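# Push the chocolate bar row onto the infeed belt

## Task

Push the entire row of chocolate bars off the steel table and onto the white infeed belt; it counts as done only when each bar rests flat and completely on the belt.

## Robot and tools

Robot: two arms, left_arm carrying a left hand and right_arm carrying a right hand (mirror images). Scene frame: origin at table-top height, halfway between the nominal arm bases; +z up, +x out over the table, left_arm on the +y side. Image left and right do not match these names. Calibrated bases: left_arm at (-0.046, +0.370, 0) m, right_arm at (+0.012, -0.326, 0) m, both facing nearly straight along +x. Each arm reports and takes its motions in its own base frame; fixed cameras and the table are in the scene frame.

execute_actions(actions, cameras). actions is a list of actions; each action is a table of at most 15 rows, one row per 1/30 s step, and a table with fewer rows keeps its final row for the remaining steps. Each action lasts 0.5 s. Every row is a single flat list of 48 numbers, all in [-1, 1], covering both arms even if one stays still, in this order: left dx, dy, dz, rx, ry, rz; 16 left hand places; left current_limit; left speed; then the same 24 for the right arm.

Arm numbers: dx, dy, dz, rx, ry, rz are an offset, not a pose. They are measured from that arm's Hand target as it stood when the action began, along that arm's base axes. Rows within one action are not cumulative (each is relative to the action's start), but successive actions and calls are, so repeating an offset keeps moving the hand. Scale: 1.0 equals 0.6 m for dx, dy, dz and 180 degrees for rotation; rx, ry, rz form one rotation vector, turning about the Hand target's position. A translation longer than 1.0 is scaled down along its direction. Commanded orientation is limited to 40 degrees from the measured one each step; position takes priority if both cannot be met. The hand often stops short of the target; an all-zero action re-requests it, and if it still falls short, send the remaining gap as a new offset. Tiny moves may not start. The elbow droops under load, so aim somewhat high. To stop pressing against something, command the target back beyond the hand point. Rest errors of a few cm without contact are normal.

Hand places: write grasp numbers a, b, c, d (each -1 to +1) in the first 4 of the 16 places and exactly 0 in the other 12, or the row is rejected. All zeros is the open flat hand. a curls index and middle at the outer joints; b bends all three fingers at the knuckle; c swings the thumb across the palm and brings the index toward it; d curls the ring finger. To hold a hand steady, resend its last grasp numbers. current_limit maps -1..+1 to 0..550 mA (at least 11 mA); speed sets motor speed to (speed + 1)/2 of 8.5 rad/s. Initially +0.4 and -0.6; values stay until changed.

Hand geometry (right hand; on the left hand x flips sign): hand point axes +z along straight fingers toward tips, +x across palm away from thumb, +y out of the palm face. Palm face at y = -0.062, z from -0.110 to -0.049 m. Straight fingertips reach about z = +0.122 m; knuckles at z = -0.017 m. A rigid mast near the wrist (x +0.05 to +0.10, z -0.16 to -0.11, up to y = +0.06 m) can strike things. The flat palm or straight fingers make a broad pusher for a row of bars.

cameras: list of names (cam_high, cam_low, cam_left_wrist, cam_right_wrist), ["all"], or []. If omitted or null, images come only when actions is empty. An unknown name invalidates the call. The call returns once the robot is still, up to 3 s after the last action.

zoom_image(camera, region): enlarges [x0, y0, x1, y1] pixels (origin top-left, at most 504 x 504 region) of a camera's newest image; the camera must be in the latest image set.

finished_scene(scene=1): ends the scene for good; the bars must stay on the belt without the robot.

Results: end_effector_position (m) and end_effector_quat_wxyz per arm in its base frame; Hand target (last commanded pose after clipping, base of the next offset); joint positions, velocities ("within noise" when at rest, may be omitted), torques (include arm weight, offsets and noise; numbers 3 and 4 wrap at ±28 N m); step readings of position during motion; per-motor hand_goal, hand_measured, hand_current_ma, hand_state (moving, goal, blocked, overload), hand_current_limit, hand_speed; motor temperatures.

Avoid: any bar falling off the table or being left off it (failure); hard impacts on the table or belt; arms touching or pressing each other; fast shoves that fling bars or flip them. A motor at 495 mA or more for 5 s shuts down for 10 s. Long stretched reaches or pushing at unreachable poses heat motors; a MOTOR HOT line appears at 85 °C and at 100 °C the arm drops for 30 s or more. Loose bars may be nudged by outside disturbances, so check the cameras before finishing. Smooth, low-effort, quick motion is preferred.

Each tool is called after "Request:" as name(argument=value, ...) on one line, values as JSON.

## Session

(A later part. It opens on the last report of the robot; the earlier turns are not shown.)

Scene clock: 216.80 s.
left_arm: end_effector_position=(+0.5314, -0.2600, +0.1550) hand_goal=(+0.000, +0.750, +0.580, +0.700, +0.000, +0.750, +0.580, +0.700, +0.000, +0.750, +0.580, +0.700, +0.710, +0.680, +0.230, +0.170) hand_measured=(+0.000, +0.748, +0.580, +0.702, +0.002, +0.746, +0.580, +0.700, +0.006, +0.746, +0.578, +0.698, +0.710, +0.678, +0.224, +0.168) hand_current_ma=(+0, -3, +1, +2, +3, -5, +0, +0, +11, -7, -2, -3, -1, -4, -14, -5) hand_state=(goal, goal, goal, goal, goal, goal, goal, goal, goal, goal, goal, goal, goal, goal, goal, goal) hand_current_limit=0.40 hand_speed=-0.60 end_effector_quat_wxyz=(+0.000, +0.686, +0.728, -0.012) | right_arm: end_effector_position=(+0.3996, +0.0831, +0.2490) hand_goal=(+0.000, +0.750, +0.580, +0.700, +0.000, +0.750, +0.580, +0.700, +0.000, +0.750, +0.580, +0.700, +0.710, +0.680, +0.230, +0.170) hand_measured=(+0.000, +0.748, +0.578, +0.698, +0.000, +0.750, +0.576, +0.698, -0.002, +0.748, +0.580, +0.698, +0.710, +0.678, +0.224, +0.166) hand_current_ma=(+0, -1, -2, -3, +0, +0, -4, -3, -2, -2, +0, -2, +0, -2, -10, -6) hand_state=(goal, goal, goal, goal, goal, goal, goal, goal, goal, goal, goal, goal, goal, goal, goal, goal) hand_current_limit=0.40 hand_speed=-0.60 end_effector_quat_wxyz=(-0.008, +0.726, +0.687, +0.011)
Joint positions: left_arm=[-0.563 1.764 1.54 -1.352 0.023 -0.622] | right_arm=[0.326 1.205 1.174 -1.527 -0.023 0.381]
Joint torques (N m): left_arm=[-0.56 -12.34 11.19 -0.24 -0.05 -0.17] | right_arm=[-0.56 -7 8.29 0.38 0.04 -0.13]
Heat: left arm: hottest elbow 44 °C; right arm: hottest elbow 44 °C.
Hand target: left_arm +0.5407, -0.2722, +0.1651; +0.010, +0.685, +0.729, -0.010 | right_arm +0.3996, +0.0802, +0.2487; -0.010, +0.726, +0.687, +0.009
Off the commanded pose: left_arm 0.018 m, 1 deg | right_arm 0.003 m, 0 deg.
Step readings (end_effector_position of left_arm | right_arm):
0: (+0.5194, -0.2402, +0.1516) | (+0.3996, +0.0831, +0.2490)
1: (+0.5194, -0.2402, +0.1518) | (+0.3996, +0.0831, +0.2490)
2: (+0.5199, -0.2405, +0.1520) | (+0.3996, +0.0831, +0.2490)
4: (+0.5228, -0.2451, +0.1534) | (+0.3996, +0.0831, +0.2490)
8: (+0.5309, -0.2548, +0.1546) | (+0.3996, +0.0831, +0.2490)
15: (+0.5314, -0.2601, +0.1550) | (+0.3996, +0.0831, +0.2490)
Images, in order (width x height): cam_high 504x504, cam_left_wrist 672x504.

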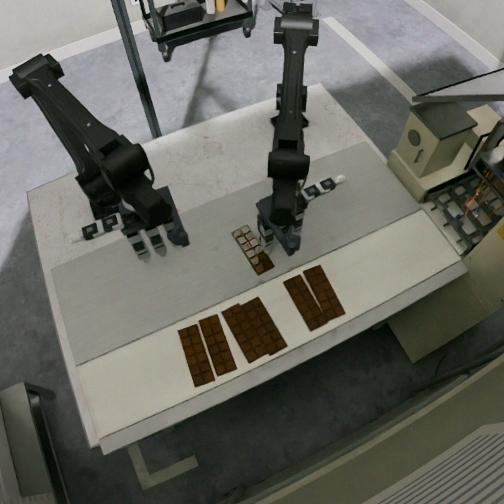

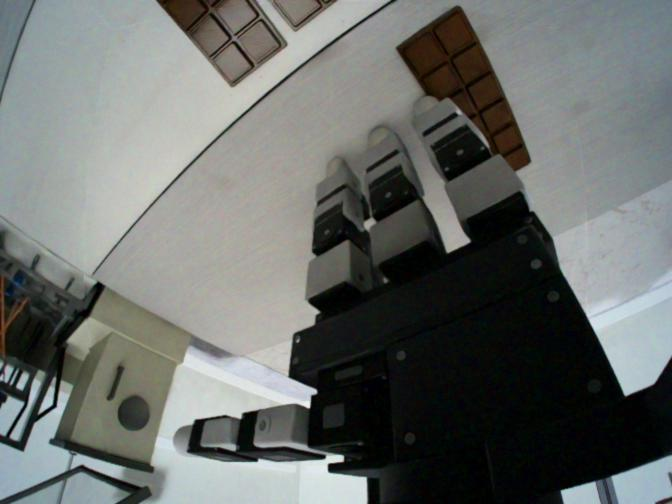

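Request:
execute_actions(actions=[[[-0.03,0.018,0.0,0,0,0,0,0,0,0,0,0,0,0,0,0,0,0,0,0,0,0,0.4,-0.6,0,0,0,0,0,0,0,0,0,0,0,0,0,0,0,0,0,0,0,0,0,0,0.4,-0.6]],[[0.008,-0.04,0.001,0,0,0,0,0,0,0,0,0,0,0,0,0,0,0,0,0,0,0,0.4,-0.6,0,0,0,0,0,0,0,0,0,0,0,0,0,0,0,0,0,0,0,0,0,0,0.4,-0.6]]], cameras=["cam_left_wrist","cam_high"])

Request:
zoom_image(camera="cam_high", region=[170, 190, 350, 370])

Scene clock: 221.13 s.
left_arm: end_effector_position=(+0.5164, -0.2751, +0.1546) hand_goal=(+0.000, +0.750, +0.580, +0.700, +0.000, +0.750, +0.580, +0.700, +0.000, +0.750, +0.580, +0.700, +0.710, +0.680, +0.230, +0.170) hand_measured=(+0.000, +0.748, +0.580, +0.702, +0.002, +0.746, +0.580, +0.700, +0.004, +0.748, +0.578, +0.698, +0.710, +0.678, +0.224, +0.168) hand_current_ma=(+0, -3, +1, +2, +3, -5, +0, +0, +6, -3, -3, -3, -1, -4, -14, -5) hand_state=(goal, goal, goal, goal, goal, goal, goal, goal, goal, goal, goal, goal, goal, goal, goal, goal) hand_current_limit=0.40 hand_speed=-0.60 end_effector_quat_wxyz=(-0.002, +0.689, +0.725, -0.012) | right_arm: end_effector_position=(+0.3996, +0.0831, +0.2490) hand_goal=(+0.000, +0.750, +0.580, +0.700, +0.000, +0.750, +0.580, +0.700, +0.000, +0.750, +0.580, +0.700, +0.710, +0.680, +0.230, +0.170) hand_measured=(+0.000, +0.748, +0.578, +0.698, +0.000, +0.750, +0.576, +0.698, -0.002, +0.748, +0.580, +0.698, +0.710, +0.678, +0.224, +0.166) hand_current_ma=(+0, -1, -2, -3, +0, +0, -4, -3, -2, -2, +0, -2, +0, -2, -10, -6) hand_state=(goal, goal, goal, goal, goal, goal, goal, goal, goal, goal, goal, goal, goal, goal, goal, goal) hand_current_limit=0.40 hand_speed=-0.60 end_effector_quat_wxyz=(-0.008, +0.726, +0.687, +0.011)
Joint positions: left_arm=[-0.601 1.755 1.527 -1.352 0.022 -0.652] | right_arm=[0.326 1.205 1.174 -1.527 -0.023 0.381]
Joint torques (N m): left_arm=[0.67 -12.1 11.19 -0.2 -0.06 -0.2] | right_arm=[-0.73 -7.12 8.27 0.32 0.04 -0.12]
Heat: left arm: hottest elbow 44 °C; right arm: hottest elbow 44 °C.
Hand target: left_arm +0.5275, -0.2854, +0.1657; +0.010, +0.685, +0.729, -0.010 | right_arm +0.3996, +0.0802, +0.2487; -0.010, +0.726, +0.687, +0.009
Off the commanded pose: left_arm 0.019 m, 2 deg | right_arm 0.003 m, 0 deg.
Step readings (end_effector_position of left_arm | right_arm):
0: (+0.5314, -0.2600, +0.1548) | (+0.3996, +0.0831, +0.2490)
1: (+0.5314, -0.2600, +0.1548) | (+0.3996, +0.0831, +0.2490)
2: (+0.5314, -0.2600, +0.1548) | (+0.3996, +0.0831, +0.2490)
4: (+0.5313, -0.2600, +0.1548) | (+0.3996, +0.0831, +0.2490)
8: (+0.5279, -0.2581, +0.1531) | (+0.3996, +0.0831, +0.2490)
15: (+0.5250, -0.2565, +0.1525) | (+0.3996, +0.0831, +0.2490)
16: (+0.5249, -0.2567, +0.1525) | (+0.3996, +0.0831, +0.2490)
17: (+0.5246, -0.2569, +0.1525) | (+0.3996, +0.0831, +0.2490)
19: (+0.5231, -0.2590, +0.1525) | (+0.3996, +0.0831, +0.2490)
23: (+0.5184, -0.2673, +0.1529) | (+0.3996, +0.0831, +0.2490)
30: (+0.5161, -0.2750, +0.1548) | (+0.3996, +0.0831, +0.2490)
Images, in order (width x height): cam_high 504x504, cam_left_wrist 672x504.

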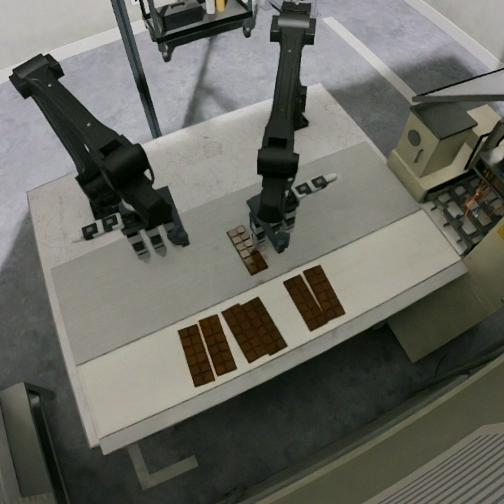

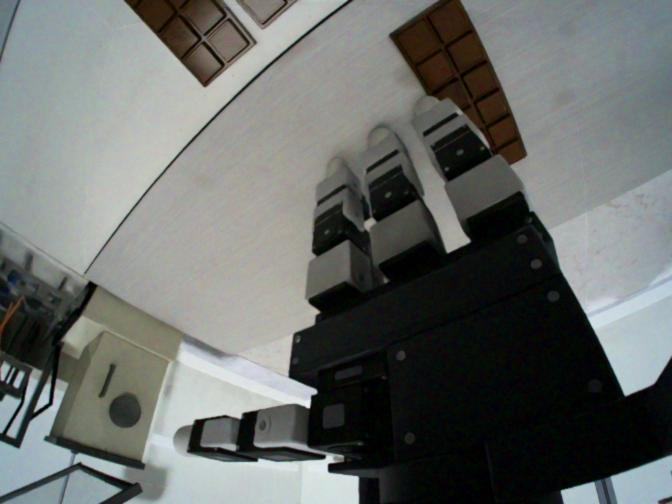

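Scaled by 2.800 from the camera's 504x504 image, which has a finer 720x720 frame.

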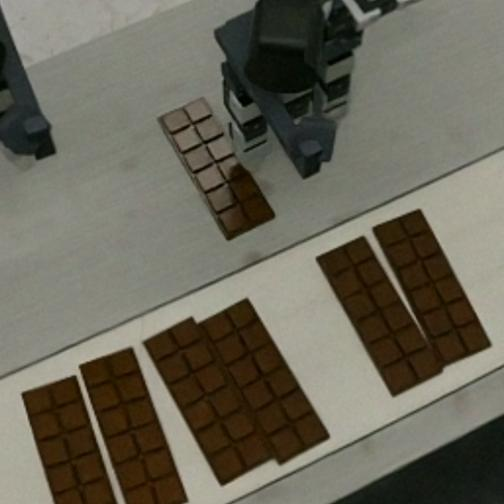

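Request:
execute_actions(actions=[[[-0.03,0.02,0.07,0,0,0,0,0,0,0,0,0,0,0,0,0,0,0,0,0,0,0,0.4,-0.6,0,0,0,0,0,0,0,0,0,0,0,0,0,0,0,0,0,0,0,0,0,0,0.4,-0.6]],[[-0.12,0.0,0.02,0,0,-0.008,0,0,0,0,0,0,0,0,0,0,0,0,0,0,0,0,0.4,-0.6,0,0,0,0,0,0,0,0,0,0,0,0,0,0,0,0,0,0,0,0,0,0,0.4,-0.6]],[[-0.075,-0.106,-0.016,0,0,0,0,0,0,0,0,0,0,0,0,0,0,0,0,0,0,0,0.4,-0.6,0,0,0,0,0,0,0,0,0,0,0,0,0,0,0,0,0,0,0,0,0,0,0.4,-0.6]],[[0,0,-0.06,0,0,0,0,0,0,0,0,0,0,0,0,0,0,0,0,0,0,0,0.4,-0.6,0,0,0,0,0,0,0,0,0,0,0,0,0,0,0,0,0,0,0,0,0,0,0.4,-0.6]]], cameras=["cam_left_wrist","cam_high"])

Request:
zoom_image(camera="cam_left_wrist", region=[230, 0, 530, 225])

Scene clock: 226.47 s.
left_arm: end_effector_position=(+0.3876, -0.3383, +0.1756) hand_goal=(+0.000, +0.750, +0.580, +0.700, +0.000, +0.750, +0.580, +0.700, +0.000, +0.750, +0.580, +0.700, +0.710, +0.680, +0.230, +0.170) hand_measured=(+0.000, +0.748, +0.580, +0.702, +0.002, +0.748, +0.580, +0.700, +0.002, +0.748, +0.578, +0.698, +0.710, +0.678, +0.224, +0.168) hand_current_ma=(+0, -3, +1, +2, +3, -4, +0, +0, +3, -3, -3, -3, -1, -4, -14, -5) hand_state=(goal, goal, goal, goal, goal, goal, goal, goal, goal, goal, goal, goal, goal, goal, goal, goal) hand_current_limit=0.40 hand_speed=-0.60 end_effector_quat_wxyz=(+0.006, +0.702, +0.712, -0.011) | right_arm: end_effector_position=(+0.3996, +0.0831, +0.2490) hand_goal=(+0.000, +0.750, +0.580, +0.700, +0.000, +0.750, +0.580, +0.700, +0.000, +0.750, +0.580, +0.700, +0.710, +0.680, +0.230, +0.170) hand_measured=(+0.000, +0.748, +0.578, +0.698, +0.000, +0.750, +0.576, +0.698, -0.002, +0.748, +0.580, +0.698, +0.710, +0.678, +0.224, +0.166) hand_current_ma=(+0, -1, -2, -3, +0, +0, -4, -3, -2, -2, +0, -2, +0, -2, -10, -6) hand_state=(goal, goal, goal, goal, goal, goal, goal, goal, goal, goal, goal, goal, goal, goal, goal, goal) hand_current_limit=0.40 hand_speed=-0.60 end_effector_quat_wxyz=(-0.008, +0.726, +0.687, +0.011)
Joint positions: left_arm=[-0.866 1.588 1.367 -1.336 0.021 -0.88] | right_arm=[0.326 1.205 1.174 -1.527 -0.023 0.381]
Joint torques (N m): left_arm=[1.32 -10.99 7.88 0.55 -0.18 -0.18] | right_arm=[-0.62 -7.06 8.23 0.38 0.04 -0.13]
Heat: left arm: hottest elbow 44 °C; right arm: hottest elbow 44 °C.
Hand target: left_arm +0.3925, -0.3370, +0.1741; +0.010, +0.694, +0.720, -0.010 | right_arm +0.3996, +0.0802, +0.2487; -0.010, +0.726, +0.687, +0.009
Off the commanded pose: left_arm 0.005 m, 1 deg | right_arm 0.003 m, 0 deg.
Step readings (end_effector_position of left_arm | right_arm):
0: (+0.5164, -0.2751, +0.1546) | (+0.3996, +0.0831, +0.2490)
1: (+0.5163, -0.2750, +0.1546) | (+0.3996, +0.0831, +0.2490)
2: (+0.5151, -0.2742, +0.1546) | (+0.3996, +0.0831, +0.2490)
4: (+0.5110, -0.2714, +0.1551) | (+0.3996, +0.0831, +0.2490)
8: (+0.5032, -0.2660, +0.1621) | (+0.3996, +0.0831, +0.2490)
15: (+0.5015, -0.2648, +0.1812) | (+0.3996, +0.0831, +0.2490)
16: (+0.5015, -0.2650, +0.1823) | (+0.3996, +0.0831, +0.2490)
17: (+0.4996, -0.2662, +0.1834) | (+0.3996, +0.0831, +0.2490)
19: (+0.4892, -0.2642, +0.1854) | (+0.3996, +0.0831, +0.2490)
23: (+0.4565, -0.2667, +0.1974) | (+0.3996, +0.0831, +0.2490)
30: (+0.4394, -0.2786, +0.2221) | (+0.3996, +0.0831, +0.2490)
31: (+0.4393, -0.2784, +0.2221) | (+0.3996, +0.0831, +0.2490)
32: (+0.4370, -0.2798, +0.2214) | (+0.3996, +0.0831, +0.2490)
34: (+0.4303, -0.2849, +0.2205) | (+0.3996, +0.0831, +0.2490)
38: (+0.4026, -0.3184, +0.2179) | (+0.3996, +0.0831, +0.2490)
45: (+0.3822, -0.3399, +0.2104) | (+0.3996, +0.0831, +0.2490)
46: (+0.3830, -0.3392, +0.2097) | (+0.3996, +0.0831, +0.2490)
47: (+0.3842, -0.3389, +0.2086) | (+0.3996, +0.0831, +0.2490)
49: (+0.3868, -0.3399, +0.2036) | (+0.3996, +0.0831, +0.2490)
53: (+0.3867, -0.3374, +0.1870) | (+0.3996, +0.0831, +0.2490)
60: (+0.3873, -0.3380, +0.1755) | (+0.3996, +0.0831, +0.2490)
Images, in order (width x height): cam_high 504x504, cam_left_wrist 672x504.

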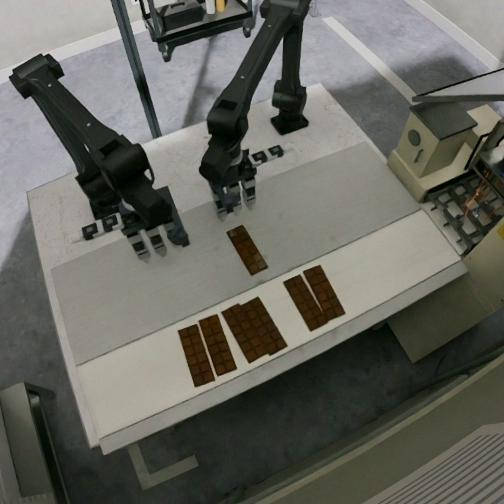

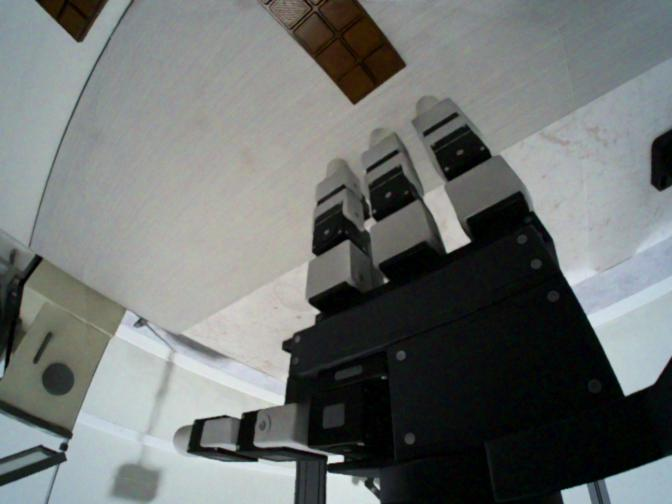

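Scaled by 1.680 from the camera's 672x504 image, which has a finer 960x720 frame.

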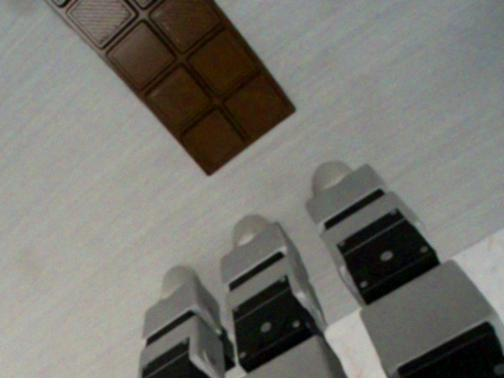

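Request:
execute_actions(actions=[[[0.012,-0.008,-0.02,0,0,0,0,0,0,0,0,0,0,0,0,0,0,0,0,0,0,0,0.4,-0.6,0,0,0,0,0,0,0,0,0,0,0,0,0,0,0,0,0,0,0,0,0,0,0.4,-0.6]]], cameras=["cam_left_wrist"])

Request:
zoom_image(camera="cam_left_wrist", region=[230, 0, 530, 225])

Scene clock: 228.03 s.
left_arm: end_effector_position=(+0.3932, -0.3430, +0.1649) hand_goal=(+0.000, +0.750, +0.580, +0.700, +0.000, +0.750, +0.580, +0.700, +0.000, +0.750, +0.580, +0.700, +0.710, +0.680, +0.230, +0.170) hand_measured=(+0.000, +0.748, +0.580, +0.702, +0.002, +0.748, +0.580, +0.700, +0.002, +0.748, +0.578, +0.698, +0.710, +0.678, +0.224, +0.168) hand_current_ma=(+0, -3, +1, +2, +3, -4, +0, +0, +3, -3, -3, -3, -1, -4, -14, -5) hand_state=(goal, goal, goal, goal, goal, goal, goal, goal, goal, goal, goal, goal, goal, goal, goal, goal) hand_current_limit=0.40 hand_speed=-0.60 end_effector_quat_wxyz=(+0.007, +0.701, +0.713, -0.011) | right_arm: end_effector_position=(+0.3996, +0.0831, +0.2490) hand_goal=(+0.000, +0.750, +0.580, +0.700, +0.000, +0.750, +0.580, +0.700, +0.000, +0.750, +0.580, +0.700, +0.710, +0.680, +0.230, +0.170) hand_measured=(+0.000, +0.748, +0.578, +0.698, +0.000, +0.750, +0.576, +0.698, -0.002, +0.748, +0.580, +0.698, +0.710, +0.678, +0.224, +0.166) hand_current_ma=(+0, -1, -2, -3, +0, +0, -4, -3, -2, -2, +0, -2, +0, -2, -10, -6) hand_state=(goal, goal, goal, goal, goal, goal, goal, goal, goal, goal, goal, goal, goal, goal, goal, goal) hand_current_limit=0.40 hand_speed=-0.60 end_effector_quat_wxyz=(-0.008, +0.726, +0.687, +0.011)
Joint positions: left_arm=[-0.863 1.612 1.367 -1.31 0.021 -0.881] | right_arm=[0.326 1.205 1.174 -1.527 -0.023 0.381]
Joint torques (N m): left_arm=[1.49 -10.64 7.98 0.55 -0.18 -0.14] | right_arm=[-0.56 -7 8.25 0.34 0.03 -0.13]
Heat: left arm: hottest elbow 44 °C; right arm: hottest elbow 44 °C.
Hand target: left_arm +0.3996, -0.3417, +0.1621; +0.010, +0.694, +0.720, -0.010 | right_arm +0.3996, +0.0802, +0.2487; -0.010, +0.726, +0.687, +0.009
Off the commanded pose: left_arm 0.007 m, 1 deg | right_arm 0.003 m, 0 deg.
Step readings (end_effector_position of left_arm | right_arm):
0: (+0.3876, -0.3383, +0.1756) | (+0.3996, +0.0831, +0.2490)
1: (+0.3877, -0.3383, +0.1756) | (+0.3996, +0.0831, +0.2490)
2: (+0.3880, -0.3387, +0.1757) | (+0.3996, +0.0831, +0.2490)
4: (+0.3894, -0.3403, +0.1751) | (+0.3996, +0.0831, +0.2490)
8: (+0.3921, -0.3423, +0.1704) | (+0.3996, +0.0831, +0.2490)
15: (+0.3932, -0.3430, +0.1649) | (+0.3996, +0.0831, +0.2490)
Images, in order (width x height): cam_left_wrist 672x504.

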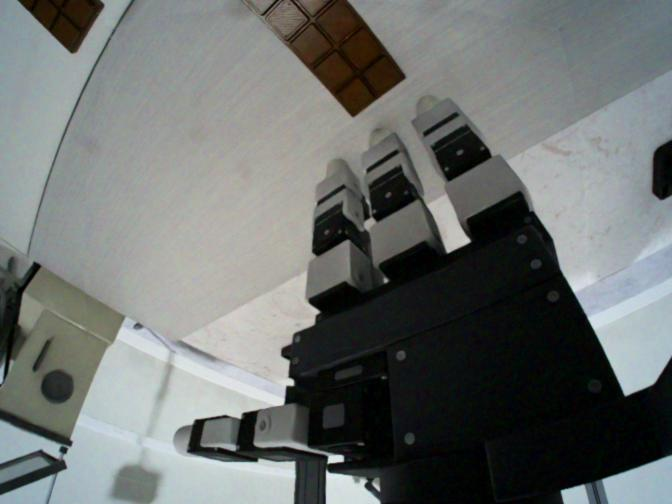

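Scaled by 1.680 from the camera's 672x504 image, which has a finer 960x720 frame.

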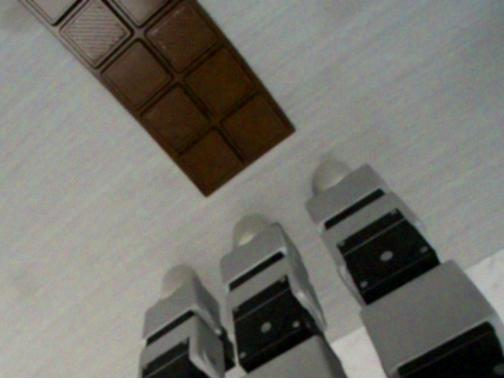

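Request:
execute_actions(actions=[[[0.035,0.001,0.003,0,0,0,0,0,0,0,0,0,0,0,0,0,0,0,0,0,0,0,0.4,-0.6,0,0,0,0,0,0,0,0,0,0,0,0,0,0,0,0,0,0,0,0,0,0,0.4,-0.6]],[[0.035,0.001,-0.001,0,0,0,0,0,0,0,0,0,0,0,0,0,0,0,0,0,0,0,0.4,-0.6,0,0,0,0,0,0,0,0,0,0,0,0,0,0,0,0,0,0,0,0,0,0,0.4,-0.6]]], cameras=["cam_left_wrist","cam_high"])

Request:
zoom_image(camera="cam_left_wrist", region=[230, 0, 530, 225])

Request:
zoom_image(camera="cam_high", region=[170, 190, 350, 370])

Scene clock: 230.23 s.
left_arm: end_effector_position=(+0.4270, -0.3325, +0.1521) hand_goal=(+0.000, +0.750, +0.580, +0.700, +0.000, +0.750, +0.580, +0.700, +0.000, +0.750, +0.580, +0.700, +0.710, +0.680, +0.230, +0.170) hand_measured=(+0.000, +0.748, +0.580, +0.702, +0.002, +0.752, +0.580, +0.700, +0.000, +0.752, +0.582, +0.700, +0.710, +0.678, +0.224, +0.168) hand_current_ma=(+0, -3, +1, +2, +3, +2, +1, +0, +0, +3, +3, +0, -1, -4, -14, -5) hand_state=(goal, goal, goal, goal, goal, goal, goal, goal, goal, goal, goal, goal, goal, goal, goal, goal) hand_current_limit=0.40 hand_speed=-0.60 end_effector_quat_wxyz=(-0.002, +0.692, +0.722, -0.010) | right_arm: end_effector_position=(+0.3996, +0.0831, +0.2490) hand_goal=(+0.000, +0.750, +0.580, +0.700, +0.000, +0.750, +0.580, +0.700, +0.000, +0.750, +0.580, +0.700, +0.710, +0.680, +0.230, +0.170) hand_measured=(+0.000, +0.748, +0.578, +0.698, +0.000, +0.750, +0.576, +0.698, -0.002, +0.748, +0.580, +0.698, +0.710, +0.678, +0.224, +0.166) hand_current_ma=(+0, -1, -2, -3, +0, +0, -4, -3, -2, -2, +0, -2, +0, -2, -10, -6) hand_state=(goal, goal, goal, goal, goal, goal, goal, goal, goal, goal, goal, goal, goal, goal, goal, goal) hand_current_limit=0.40 hand_speed=-0.60 end_effector_quat_wxyz=(-0.008, +0.726, +0.687, +0.011)
Joint positions: left_arm=[-0.8 1.673 1.411 -1.312 0.021 -0.842] | right_arm=[0.326 1.205 1.174 -1.527 -0.023 0.381]
Joint torques (N m): left_arm=[1.49 -11.16 11.14 -0.29 -0.14 0.1] | right_arm=[-0.56 -7 8.29 0.34 0.04 -0.12]
Heat: left arm: hottest elbow 44 °C; right arm: hottest elbow 44 °C.
Hand target: left_arm +0.4416, -0.3406, +0.1631; +0.009, +0.694, +0.720, -0.010 | right_arm +0.3996, +0.0802, +0.2487; -0.010, +0.726, +0.687, +0.009
Off the commanded pose: left_arm 0.020 m, 1 deg | right_arm 0.003 m, 0 deg.
Step readings (end_effector_position of left_arm | right_arm):
0: (+0.3932, -0.3430, +0.1649) | (+0.3996, +0.0831, +0.2490)
1: (+0.3932, -0.3430, +0.1647) | (+0.3996, +0.0831, +0.2490)
2: (+0.3941, -0.3420, +0.1645) | (+0.3996, +0.0831, +0.2490)
4: (+0.3957, -0.3403, +0.1629) | (+0.3996, +0.0831, +0.2490)
8: (+0.4027, -0.3331, +0.1552) | (+0.3996, +0.0831, +0.2490)
15: (+0.4079, -0.3294, +0.1514) | (+0.3996, +0.0831, +0.2490)
16: (+0.4079, -0.3294, +0.1514) | (+0.3996, +0.0831, +0.2490)
17: (+0.4086, -0.3297, +0.1516) | (+0.3996, +0.0831, +0.2490)
19: (+0.4121, -0.3311, +0.1520) | (+0.3996, +0.0831, +0.2490)
23: (+0.4218, -0.3332, +0.1523) | (+0.3996, +0.0831, +0.2490)
30: (+0.4269, -0.3323, +0.1526) | (+0.3996, +0.0831, +0.2490)
Images, in order (width x height): cam_high 504x504, cam_left_wrist 672x504.

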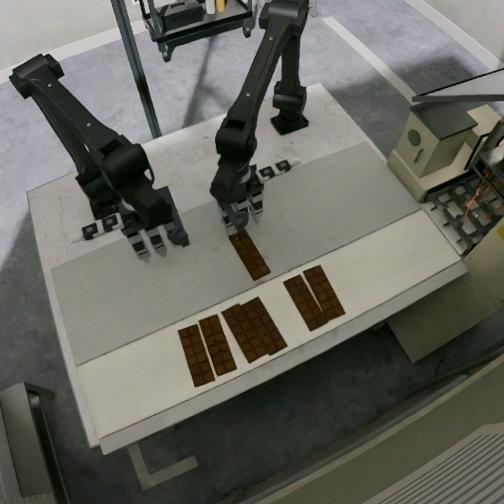

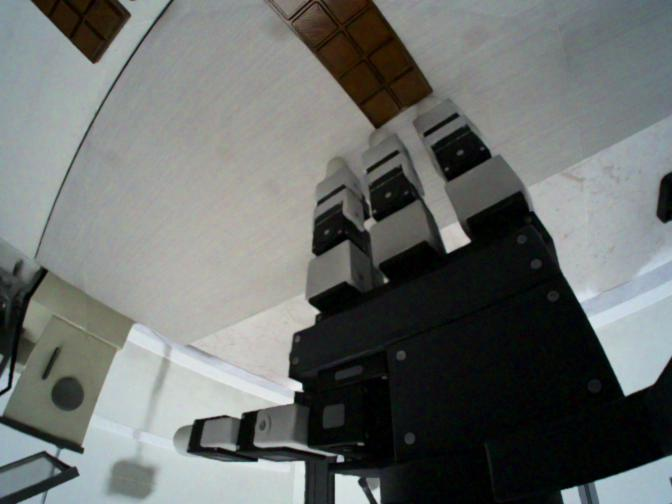

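Scaled by 1.680 from the camera's 672x504 image, which has a finer 960x720 frame.

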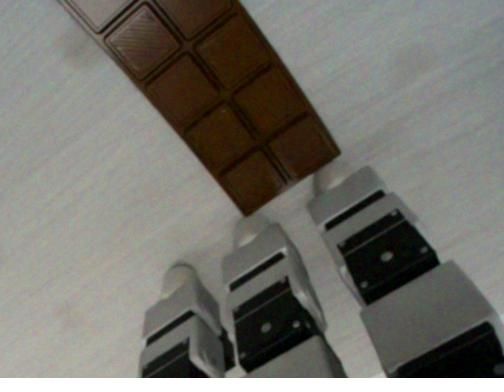

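Scaled by 2.800 from the camera's 504x504 image, which has a finer 720x720 frame.

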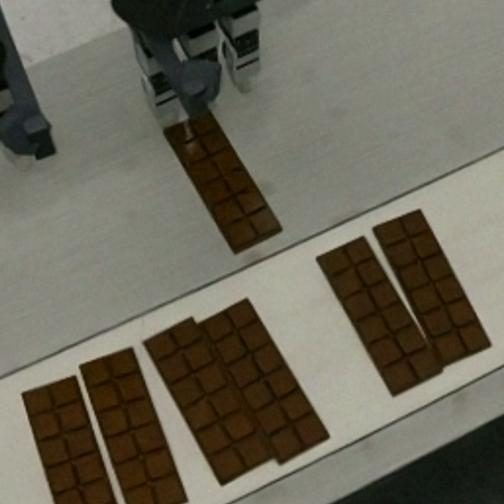

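Request:
execute_actions(actions=[[[-0.04,-0.012,0.0,0,0,0,0,0,0,0,0,0,0,0,0,0,0,0,0,0,0,0,0.4,-0.6,0,0,0,0,0,0,0,0,0,0,0,0,0,0,0,0,0,0,0,0,0,0,0.4,-0.6]],[[0.02,0.001,0.001,0,0,0,0,0,0,0,0,0,0,0,0,0,0,0,0,0,0,0,0.4,-0.6,0,0,0,0,0,0,0,0,0,0,0,0,0,0,0,0,0,0,0,0,0,0,0.4,-0.6]]], cameras=["cam_left_wrist"])

Request:
zoom_image(camera="cam_left_wrist", region=[230, 0, 530, 225])

Scene clock: 233.00 s.
left_arm: end_effector_position=(+0.4179, -0.3425, +0.1513) hand_goal=(+0.000, +0.750, +0.580, +0.700, +0.000, +0.750, +0.580, +0.700, +0.000, +0.750, +0.580, +0.700, +0.710, +0.680, +0.230, +0.170) hand_measured=(+0.000, +0.748, +0.580, +0.702, +0.002, +0.750, +0.580, +0.700, +0.000, +0.750, +0.582, +0.700, +0.710, +0.678, +0.224, +0.168) hand_current_ma=(+0, -3, +1, +2, +3, +1, +1, +0, +0, +1, +3, +0, -1, -4, -14, -5) hand_state=(goal, goal, goal, goal, goal, goal, goal, goal, goal, goal, goal, goal, goal, goal, goal, goal) hand_current_limit=0.40 hand_speed=-0.60 end_effector_quat_wxyz=(-0.003, +0.697, +0.717, -0.010) | right_arm: end_effector_position=(+0.3996, +0.0831, +0.2490) hand_goal=(+0.000, +0.750, +0.580, +0.700, +0.000, +0.750, +0.580, +0.700, +0.000, +0.750, +0.580, +0.700, +0.710, +0.680, +0.230, +0.170) hand_measured=(+0.000, +0.748, +0.578, +0.698, +0.000, +0.750, +0.576, +0.698, -0.002, +0.748, +0.580, +0.698, +0.710, +0.678, +0.224, +0.166) hand_current_ma=(+0, -1, -2, -3, +0, +0, -4, -3, -2, -2, +0, -2, +0, -2, -10, -6) hand_state=(goal, goal, goal, goal, goal, goal, goal, goal, goal, goal, goal, goal, goal, goal, goal, goal) hand_current_limit=0.40 hand_speed=-0.60 end_effector_quat_wxyz=(-0.008, +0.726, +0.687, +0.011)
Joint positions: left_arm=[-0.826 1.675 1.411 -1.312 0.021 -0.854] | right_arm=[0.326 1.205 1.174 -1.527 -0.023 0.381]
Joint torques (N m): left_arm=[1.49 -11.87 10.41 -0.27 -0.15 -0.03] | right_arm=[-0.56 -7 8.23 0.34 0.04 -0.12]
Heat: left arm: hottest elbow 45 °C; right arm: hottest elbow 44 °C.
Hand target: left_arm +0.4296, -0.3472, +0.1638; +0.010, +0.694, +0.720, -0.010 | right_arm +0.3996, +0.0802, +0.2487; -0.010, +0.726, +0.687, +0.009
Off the commanded pose: left_arm 0.018 m, 2 deg | right_arm 0.003 m, 0 deg.
Step readings (end_effector_position of left_arm | right_arm):
0: (+0.4270, -0.3326, +0.1514) | (+0.3996, +0.0831, +0.2490)
1: (+0.4270, -0.3326, +0.1514) | (+0.3996, +0.0831, +0.2490)
2: (+0.4270, -0.3326, +0.1514) | (+0.3996, +0.0831, +0.2490)
4: (+0.4257, -0.3341, +0.1514) | (+0.3996, +0.0831, +0.2490)
8: (+0.4222, -0.3380, +0.1514) | (+0.3996, +0.0831, +0.2490)
15: (+0.4167, -0.3439, +0.1513) | (+0.3996, +0.0831, +0.2490)
16: (+0.4167, -0.3439, +0.1513) | (+0.3996, +0.0831, +0.2490)
17: (+0.4167, -0.3439, +0.1513) | (+0.3996, +0.0831, +0.2490)
19: (+0.4167, -0.3439, +0.1513) | (+0.3996, +0.0831, +0.2490)
23: (+0.4173, -0.3433, +0.1513) | (+0.3996, +0.0831, +0.2490)
30: (+0.4178, -0.3426, +0.1513) | (+0.3996, +0.0831, +0.2490)
Images, in order (width x height): cam_left_wrist 672x504.

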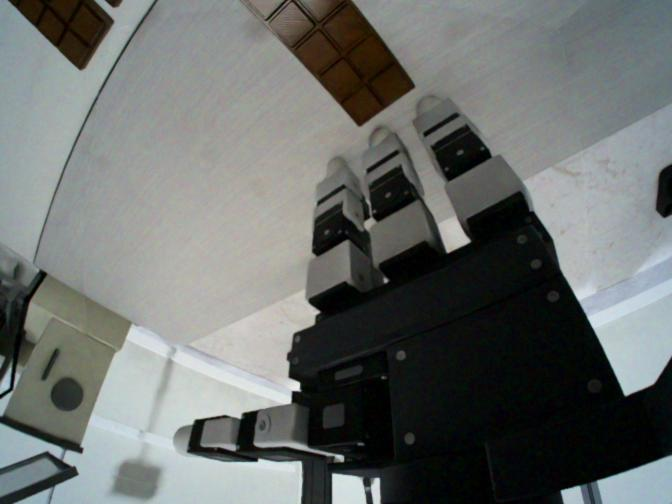

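Scaled by 1.680 from the camera's 672x504 image, which has a finer 960x720 frame.

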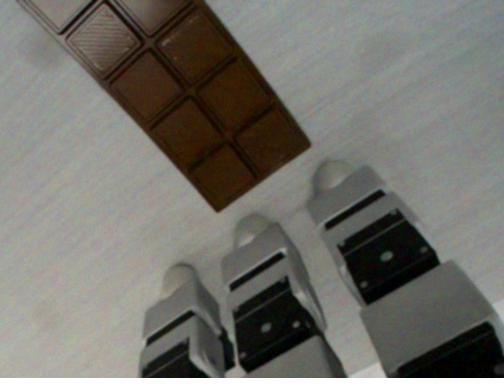

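Request:
execute_actions(actions=[[[0.035,0.0,-0.001,0,0,0,0,0,0,0,0,0,0,0,0,0,0,0,0,0,0,0,0.4,-0.6,0,0,0,0,0,0,0,0,0,0,0,0,0,0,0,0,0,0,0,0,0,0,0.4,-0.6]],[[0.035,0.001,-0.001,0,0,0,0,0,0,0,0,0,0,0,0,0,0,0,0,0,0,0,0.4,-0.6,0,0,0,0,0,0,0,0,0,0,0,0,0,0,0,0,0,0,0,0,0,0,0.4,-0.6]]], cameras=["cam_left_wrist","cam_high"])

Request:
zoom_image(camera="cam_left_wrist", region=[230, 0, 530, 225])

Request:
zoom_image(camera="cam_high", region=[170, 190, 350, 370])

Scene clock: 235.00 s.
left_arm: end_effector_position=(+0.4567, -0.3393, +0.1527) hand_goal=(+0.000, +0.750, +0.580, +0.700, +0.000, +0.750, +0.580, +0.700, +0.000, +0.750, +0.580, +0.700, +0.710, +0.680, +0.230, +0.170) hand_measured=(+0.000, +0.748, +0.580, +0.702, +0.002, +0.752, +0.582, +0.700, +0.000, +0.752, +0.582, +0.700, +0.710, +0.678, +0.224, +0.168) hand_current_ma=(+0, -3, +1, +2, +2, +3, +4, +0, +0, +4, +4, +0, -1, -4, -14, -5) hand_state=(goal, goal, goal, goal, goal, goal, goal, goal, goal, goal, goal, goal, goal, goal, goal, goal) hand_current_limit=0.40 hand_speed=-0.60 end_effector_quat_wxyz=(-0.001, +0.692, +0.722, -0.011) | right_arm: end_effector_position=(+0.3996, +0.0831, +0.2490) hand_goal=(+0.000, +0.750, +0.580, +0.700, +0.000, +0.750, +0.580, +0.700, +0.000, +0.750, +0.580, +0.700, +0.710, +0.680, +0.230, +0.170) hand_measured=(+0.000, +0.748, +0.578, +0.698, +0.000, +0.750, +0.576, +0.698, -0.002, +0.748, +0.580, +0.698, +0.710, +0.678, +0.224, +0.166) hand_current_ma=(+0, -1, -2, -3, +0, +0, -4, -3, -2, -2, +0, -2, +0, -2, -10, -6) hand_state=(goal, goal, goal, goal, goal, goal, goal, goal, goal, goal, goal, goal, goal, goal, goal, goal) hand_current_limit=0.40 hand_speed=-0.60 end_effector_quat_wxyz=(-0.008, +0.726, +0.687, +0.011)
Joint positions: left_arm=[-0.768 1.738 1.498 -1.334 0.021 -0.81] | right_arm=[0.326 1.205 1.174 -1.527 -0.023 0.381]
Joint torques (N m): left_arm=[1.2 -11.93 11.15 -0.28 -0.15 0.11] | right_arm=[-0.38 -7.12 8.29 0.35 0.04 -0.14]
Heat: left arm: hottest elbow 45 °C; right arm: hottest elbow 44 °C.
Hand target: left_arm +0.4716, -0.3465, +0.1625; +0.009, +0.694, +0.720, -0.010 | right_arm +0.3996, +0.0802, +0.2487; -0.010, +0.726, +0.687, +0.009
Off the commanded pose: left_arm 0.019 m, 1 deg | right_arm 0.003 m, 0 deg.
Step readings (end_effector_position of left_arm | right_arm):
0: (+0.4179, -0.3425, +0.1513) | (+0.3996, +0.0831, +0.2490)
1: (+0.4179, -0.3425, +0.1513) | (+0.3996, +0.0831, +0.2490)
2: (+0.4183, -0.3423, +0.1514) | (+0.3996, +0.0831, +0.2490)
4: (+0.4209, -0.3416, +0.1518) | (+0.3996, +0.0831, +0.2490)
8: (+0.4322, -0.3395, +0.1525) | (+0.3996, +0.0831, +0.2490)
15: (+0.4370, -0.3379, +0.1527) | (+0.3996, +0.0831, +0.2490)
16: (+0.4370, -0.3380, +0.1528) | (+0.3996, +0.0831, +0.2490)
17: (+0.4380, -0.3380, +0.1530) | (+0.3996, +0.0831, +0.2490)
19: (+0.4414, -0.3391, +0.1532) | (+0.3996, +0.0831, +0.2490)
23: (+0.4516, -0.3409, +0.1532) | (+0.3996, +0.0831, +0.2490)
30: (+0.4567, -0.3392, +0.1534) | (+0.3996, +0.0831, +0.2490)
Images, in order (width x height): cam_high 504x504, cam_left_wrist 672x504.

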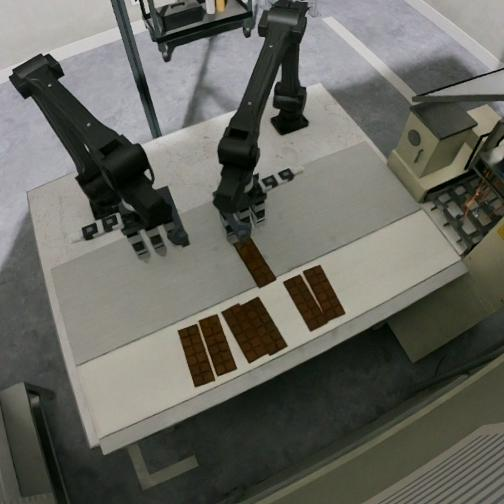

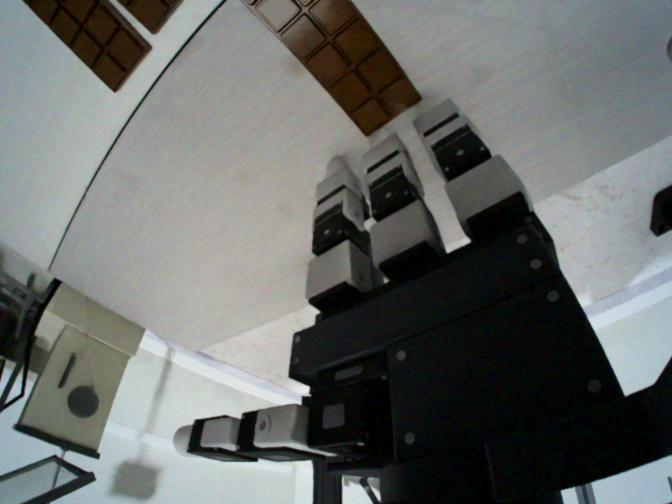

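Scaled by 1.680 from the camera's 672x504 image, which has a finer 960x720 frame.

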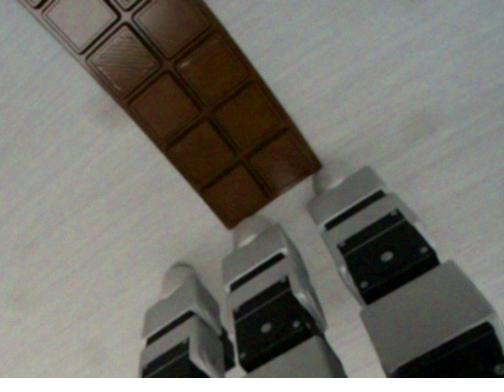

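Scaled by 2.800 from the camera's 504x504 image, which has a finer 720x720 frame.

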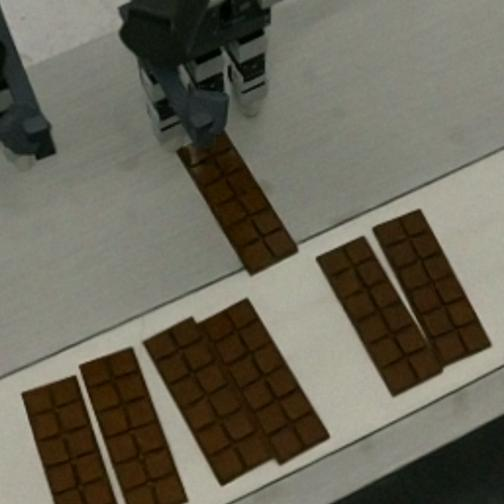

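Request:
execute_actions(actions=[[[0.035,0.001,-0.001,0,0,-0.003,0,0,0,0,0,0,0,0,0,0,0,0,0,0,0,0,0.4,-0.6,0,0,0,0,0,0,0,0,0,0,0,0,0,0,0,0,0,0,0,0,0,0,0.4,-0.6]],[[0.035,0.001,0,0,0,-0.003,0,0,0,0,0,0,0,0,0,0,0,0,0,0,0,0,0.4,-0.6,0,0,0,0,0,0,0,0,0,0,0,0,0,0,0,0,0,0,0,0,0,0,0.4,-0.6]]], cameras=["cam_left_wrist","cam_high"])

Request:
zoom_image(camera="cam_high", region=[170, 190, 350, 370])

Scene clock: 237.40 s.
left_arm: end_effector_position=(+0.4985, -0.3392, +0.1533) hand_goal=(+0.000, +0.750, +0.580, +0.700, +0.000, +0.750, +0.580, +0.700, +0.000, +0.750, +0.580, +0.700, +0.710, +0.680, +0.230, +0.170) hand_measured=(+0.000, +0.748, +0.580, +0.702, +0.002, +0.754, +0.584, +0.700, +0.000, +0.752, +0.582, +0.700, +0.710, +0.678, +0.224, +0.168) hand_current_ma=(+0, -3, +1, +2, +2, +6, +7, +1, +0, +3, +4, +0, -1, -4, -14, -5) hand_state=(goal, goal, goal, goal, goal, goal, goal, goal, goal, goal, goal, goal, goal, goal, goal, goal) hand_current_limit=0.40 hand_speed=-0.60 end_effector_quat_wxyz=(-0.001, +0.698, +0.716, -0.011) | right_arm: end_effector_position=(+0.3996, +0.0831, +0.2490) hand_goal=(+0.000, +0.750, +0.580, +0.700, +0.000, +0.750, +0.580, +0.700, +0.000, +0.750, +0.580, +0.700, +0.710, +0.680, +0.230, +0.170) hand_measured=(+0.000, +0.748, +0.578, +0.698, +0.000, +0.750, +0.576, +0.698, -0.002, +0.748, +0.580, +0.698, +0.710, +0.678, +0.224, +0.166) hand_current_ma=(+0, -1, -2, -3, +0, +0, -4, -3, -2, -2, +0, -2, +0, -2, -10, -6) hand_state=(goal, goal, goal, goal, goal, goal, goal, goal, goal, goal, goal, goal, goal, goal, goal, goal) hand_current_limit=0.40 hand_speed=-0.60 end_effector_quat_wxyz=(-0.008, +0.726, +0.687, +0.011)
Joint positions: left_arm=[-0.713 1.813 1.603 -1.364 0.023 -0.738] | right_arm=[0.326 1.205 1.174 -1.527 -0.023 0.381]
Joint torques (N m): left_arm=[1.08 -13.33 11.22 -0.25 -0.14 0.12] | right_arm=[-0.5 -7.12 8.28 0.35 0.03 -0.12]
Heat: left arm: hottest elbow 45 °C; right arm: hottest elbow 44 °C.
Hand target: left_arm +0.5137, -0.3453, +0.1621; +0.009, +0.700, +0.714, -0.010 | right_arm +0.3996, +0.0802, +0.2487; -0.010, +0.726, +0.687, +0.009
Off the commanded pose: left_arm 0.019 m, 1 deg | right_arm 0.003 m, 0 deg.
Step readings (end_effector_position of left_arm | right_arm):
0: (+0.4568, -0.3393, +0.1521) | (+0.3996, +0.0831, +0.2490)
1: (+0.4569, -0.3395, +0.1520) | (+0.3996, +0.0831, +0.2490)
2: (+0.4576, -0.3397, +0.1524) | (+0.3996, +0.0831, +0.2490)
4: (+0.4610, -0.3407, +0.1527) | (+0.3996, +0.0831, +0.2490)
8: (+0.4726, -0.3405, +0.1529) | (+0.3996, +0.0831, +0.2490)
15: (+0.4783, -0.3383, +0.1530) | (+0.3996, +0.0831, +0.2490)
16: (+0.4784, -0.3385, +0.1530) | (+0.3996, +0.0831, +0.2490)
17: (+0.4795, -0.3381, +0.1531) | (+0.3996, +0.0831, +0.2490)
19: (+0.4831, -0.3392, +0.1535) | (+0.3996, +0.0831, +0.2490)
23: (+0.4932, -0.3410, +0.1535) | (+0.3996, +0.0831, +0.2490)
30: (+0.4985, -0.3390, +0.1537) | (+0.3996, +0.0831, +0.2490)
Images, in order (width x height): cam_high 504x504, cam_left_wrist 672x504.

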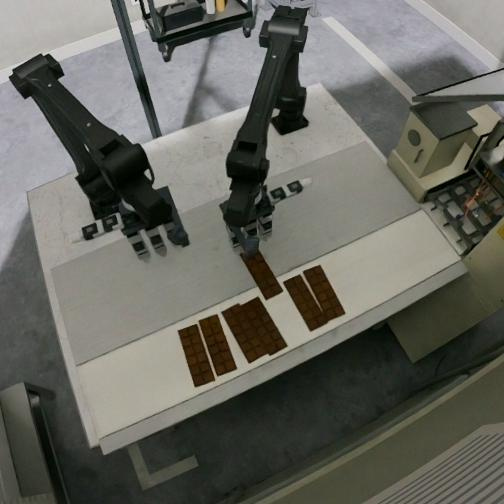

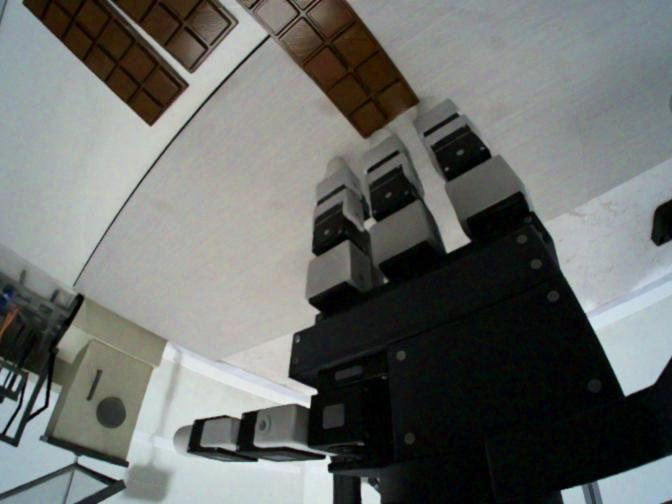

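Scaled by 2.800 from the camera's 504x504 image, which has a finer 720x720 frame.

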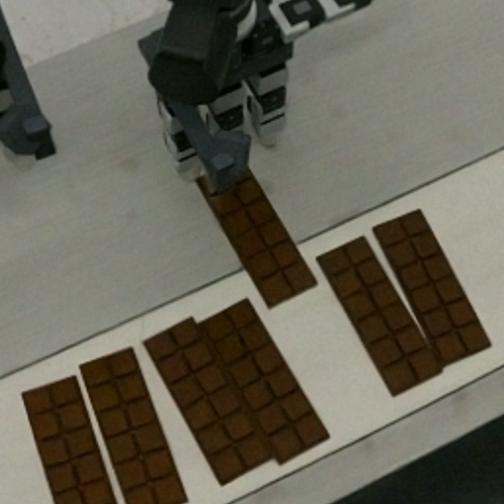

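Request:
execute_actions(actions=[[[0.035,0.001,0.0,0,0,-0.002,0,0,0,0,0,0,0,0,0,0,0,0,0,0,0,0,0.4,-0.6,0,0,0,0,0,0,0,0,0,0,0,0,0,0,0,0,0,0,0,0,0,0,0.4,-0.6]],[[0.035,0.001,0,0,0,-0.001,0,0,0,0,0,0,0,0,0,0,0,0,0,0,0,0,0.4,-0.6,0,0,0,0,0,0,0,0,0,0,0,0,0,0,0,0,0,0,0,0,0,0,0.4,-0.6]]], cameras=["cam_left_wrist","cam_high"])

Request:
zoom_image(camera="cam_high", region=[170, 190, 350, 370])

Scene clock: 239.13 s.
left_arm: end_effector_position=(+0.5405, -0.3393, +0.1543) hand_goal=(+0.000, +0.750, +0.580, +0.700, +0.000, +0.750, +0.580, +0.700, +0.000, +0.750, +0.580, +0.700, +0.710, +0.680, +0.230, +0.170) hand_measured=(+0.000, +0.748, +0.580, +0.702, +0.002, +0.756, +0.586, +0.702, +0.000, +0.752, +0.582, +0.700, +0.710, +0.678, +0.224, +0.168) hand_current_ma=(+0, -3, +1, +2, +2, +14, +12, +2, +0, +2, +4, +0, -1, -4, -14, -5) hand_state=(goal, goal, goal, goal, goal, goal, goal, goal, goal, goal, goal, goal, goal, goal, goal, goal) hand_current_limit=0.40 hand_speed=-0.60 end_effector_quat_wxyz=(+0.000, +0.702, +0.713, -0.012) | right_arm: end_effector_position=(+0.3996, +0.0831, +0.2490) hand_goal=(+0.000, +0.750, +0.580, +0.700, +0.000, +0.750, +0.580, +0.700, +0.000, +0.750, +0.580, +0.700, +0.710, +0.680, +0.230, +0.170) hand_measured=(+0.000, +0.748, +0.578, +0.698, +0.000, +0.750, +0.576, +0.698, -0.002, +0.748, +0.580, +0.698, +0.710, +0.678, +0.224, +0.166) hand_current_ma=(+0, -1, -2, -3, +0, +0, -4, -3, -2, -2, +0, -2, +0, -2, -10, -6) hand_state=(goal, goal, goal, goal, goal, goal, goal, goal, goal, goal, goal, goal, goal, goal, goal, goal) hand_current_limit=0.40 hand_speed=-0.60 end_effector_quat_wxyz=(-0.008, +0.726, +0.687, +0.011)
Joint positions: left_arm=[-0.665 1.896 1.728 -1.406 0.024 -0.68] | right_arm=[0.326 1.205 1.174 -1.527 -0.023 0.381]
Joint torques (N m): left_arm=[1.55 -14.21 11.37 -0.32 -0.14 0.12] | right_arm=[-0.5 -7.12 8.27 0.35 0.03 -0.13]
Heat: left arm: hottest elbow 45 °C; right arm: hottest elbow 44 °C.
Hand target: left_arm +0.5555, -0.3441, +0.1620; +0.009, +0.704, +0.710, -0.011 | right_arm +0.3996, +0.0802, +0.2487; -0.010, +0.726, +0.687, +0.009
Off the commanded pose: left_arm 0.018 m, 1 deg | right_arm 0.003 m, 0 deg.
Step readings (end_effector_position of left_arm | right_arm):
0: (+0.4985, -0.3392, +0.1528) | (+0.3996, +0.0831, +0.2490)
1: (+0.4986, -0.3393, +0.1530) | (+0.3996, +0.0831, +0.2490)
2: (+0.4992, -0.3396, +0.1532) | (+0.3996, +0.0831, +0.2490)
4: (+0.5032, -0.3407, +0.1537) | (+0.3996, +0.0831, +0.2490)
8: (+0.5143, -0.3410, +0.1537) | (+0.3996, +0.0831, +0.2490)
15: (+0.5197, -0.3387, +0.1538) | (+0.3996, +0.0831, +0.2490)
16: (+0.5200, -0.3387, +0.1538) | (+0.3996, +0.0831, +0.2490)
17: (+0.5210, -0.3385, +0.1542) | (+0.3996, +0.0831, +0.2490)
19: (+0.5252, -0.3396, +0.1545) | (+0.3996, +0.0831, +0.2490)
23: (+0.5352, -0.3415, +0.1548) | (+0.3996, +0.0831, +0.2490)
30: (+0.5404, -0.3392, +0.1545) | (+0.3996, +0.0831, +0.2490)
Images, in order (width x height): cam_high 504x504, cam_left_wrist 672x504.

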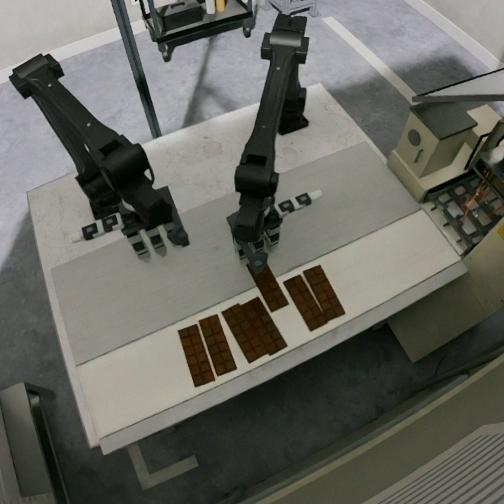

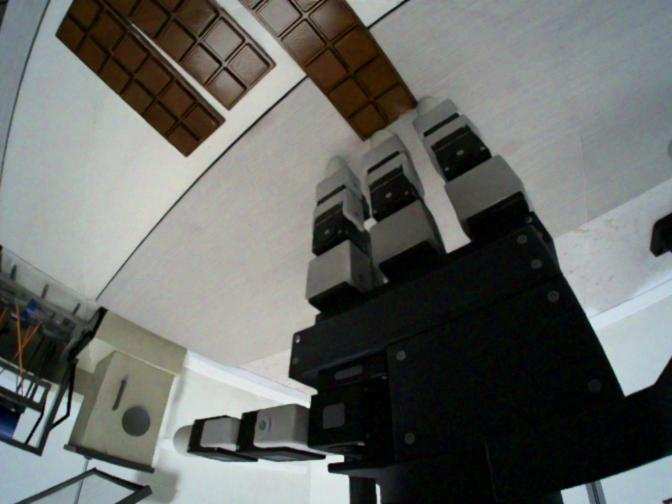

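Scaled by 2.800 from the camera's 504x504 image, which has a finer 720x720 frame.

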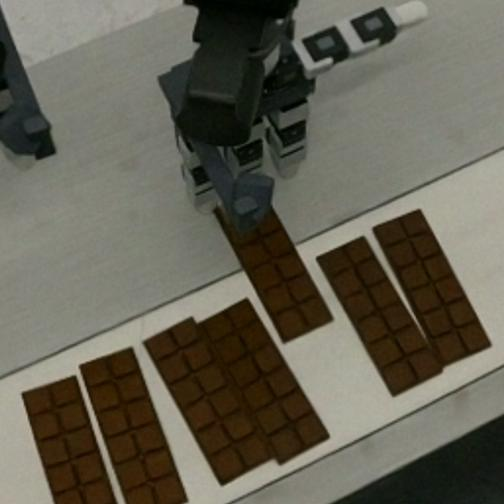

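Request:
execute_actions(actions=[[[0.035,0.006,0.0,0,0,0.003,0,0,0,0,0,0,0,0,0,0,0,0,0,0,0,0,0.4,-0.6,0,0,0,0,0,0,0,0,0,0,0,0,0,0,0,0,0,0,0,0,0,0,0.4,-0.6]]], cameras=["cam_left_wrist","cam_high"])

Request:
zoom_image(camera="cam_high", region=[170, 190, 350, 370])

Scene clock: 241.20 s.
left_arm: end_effector_position=(+0.5623, -0.3359, +0.1546) hand_goal=(+0.000, +0.750, +0.580, +0.700, +0.000, +0.750, +0.580, +0.700, +0.000, +0.750, +0.580, +0.700, +0.710, +0.680, +0.230, +0.170) hand_measured=(+0.000, +0.748, +0.580, +0.702, +0.002, +0.752, +0.584, +0.702, +0.000, +0.752, +0.582, +0.700, +0.710, +0.678, +0.224, +0.168) hand_current_ma=(+0, -3, +1, +2, +2, +3, +5, +2, +0, +4, +4, +0, -1, -4, -14, -5) hand_state=(goal, goal, goal, goal, goal, goal, goal, goal, goal, goal, goal, goal, goal, goal, goal, goal) hand_current_limit=0.40 hand_speed=-0.60 end_effector_quat_wxyz=(+0.000, +0.698, +0.716, -0.012) | right_arm: end_effector_position=(+0.3996, +0.0831, +0.2490) hand_goal=(+0.000, +0.750, +0.580, +0.700, +0.000, +0.750, +0.580, +0.700, +0.000, +0.750, +0.580, +0.700, +0.710, +0.680, +0.230, +0.170) hand_measured=(+0.000, +0.748, +0.578, +0.698, +0.000, +0.750, +0.576, +0.698, -0.002, +0.748, +0.580, +0.698, +0.710, +0.678, +0.224, +0.166) hand_current_ma=(+0, -1, -2, -3, +0, +0, -4, -3, -2, -2, +0, -2, +0, -2, -10, -6) hand_state=(goal, goal, goal, goal, goal, goal, goal, goal, goal, goal, goal, goal, goal, goal, goal, goal) hand_current_limit=0.40 hand_speed=-0.60 end_effector_quat_wxyz=(-0.008, +0.726, +0.687, +0.011)
Joint positions: left_arm=[-0.639 1.939 1.794 -1.428 0.024 -0.664] | right_arm=[0.326 1.205 1.174 -1.527 -0.023 0.381]
Joint torques (N m): left_arm=[1.55 -14.45 11.36 -0.25 -0.17 0.11] | right_arm=[-0.44 -7.06 8.29 0.36 0.04 -0.11]
Heat: left arm: hottest elbow 45 °C; right arm: hottest elbow 44 °C.
Hand target: left_arm +0.5767, -0.3405, +0.1621; +0.009, +0.700, +0.714, -0.010 | right_arm +0.3996, +0.0802, +0.2487; -0.010, +0.726, +0.687, +0.009
Off the commanded pose: left_arm 0.017 m, 1 deg | right_arm 0.003 m, 0 deg.
Step readings (end_effector_position of left_arm | right_arm):
0: (+0.5405, -0.3393, +0.1542) | (+0.3996, +0.0831, +0.2490)
1: (+0.5406, -0.3394, +0.1543) | (+0.3996, +0.0831, +0.2490)
2: (+0.5414, -0.3395, +0.1546) | (+0.3996, +0.0831, +0.2490)
4: (+0.5450, -0.3403, +0.1549) | (+0.3996, +0.0831, +0.2490)
8: (+0.5563, -0.3394, +0.1547) | (+0.3996, +0.0831, +0.2490)
15: (+0.5619, -0.3359, +0.1545) | (+0.3996, +0.0831, +0.2490)
Images, in order (width x height): cam_high 504x504, cam_left_wrist 672x504.

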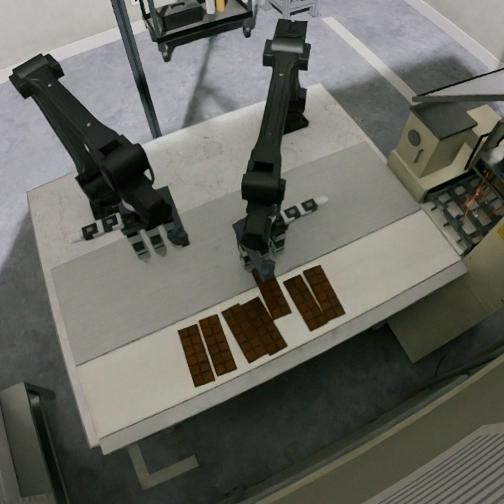

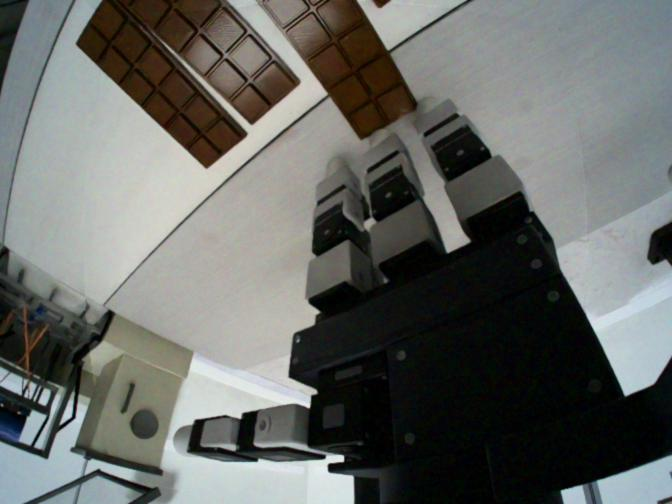

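Scaled by 2.800 from the camera's 504x504 image, which has a finer 720x720 frame.

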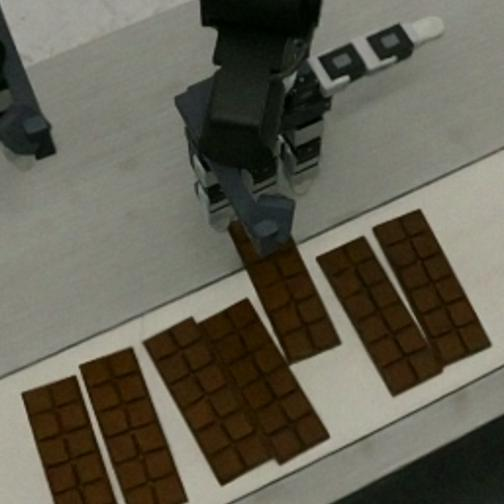

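Request:
zoom_image(camera="cam_left_wrist", region=[230, 0, 530, 225])

Scaled by 1.680 from the camera's 672x504 image, which has a finer 960x720 frame.

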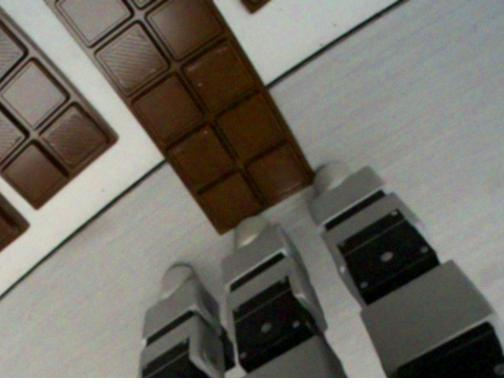

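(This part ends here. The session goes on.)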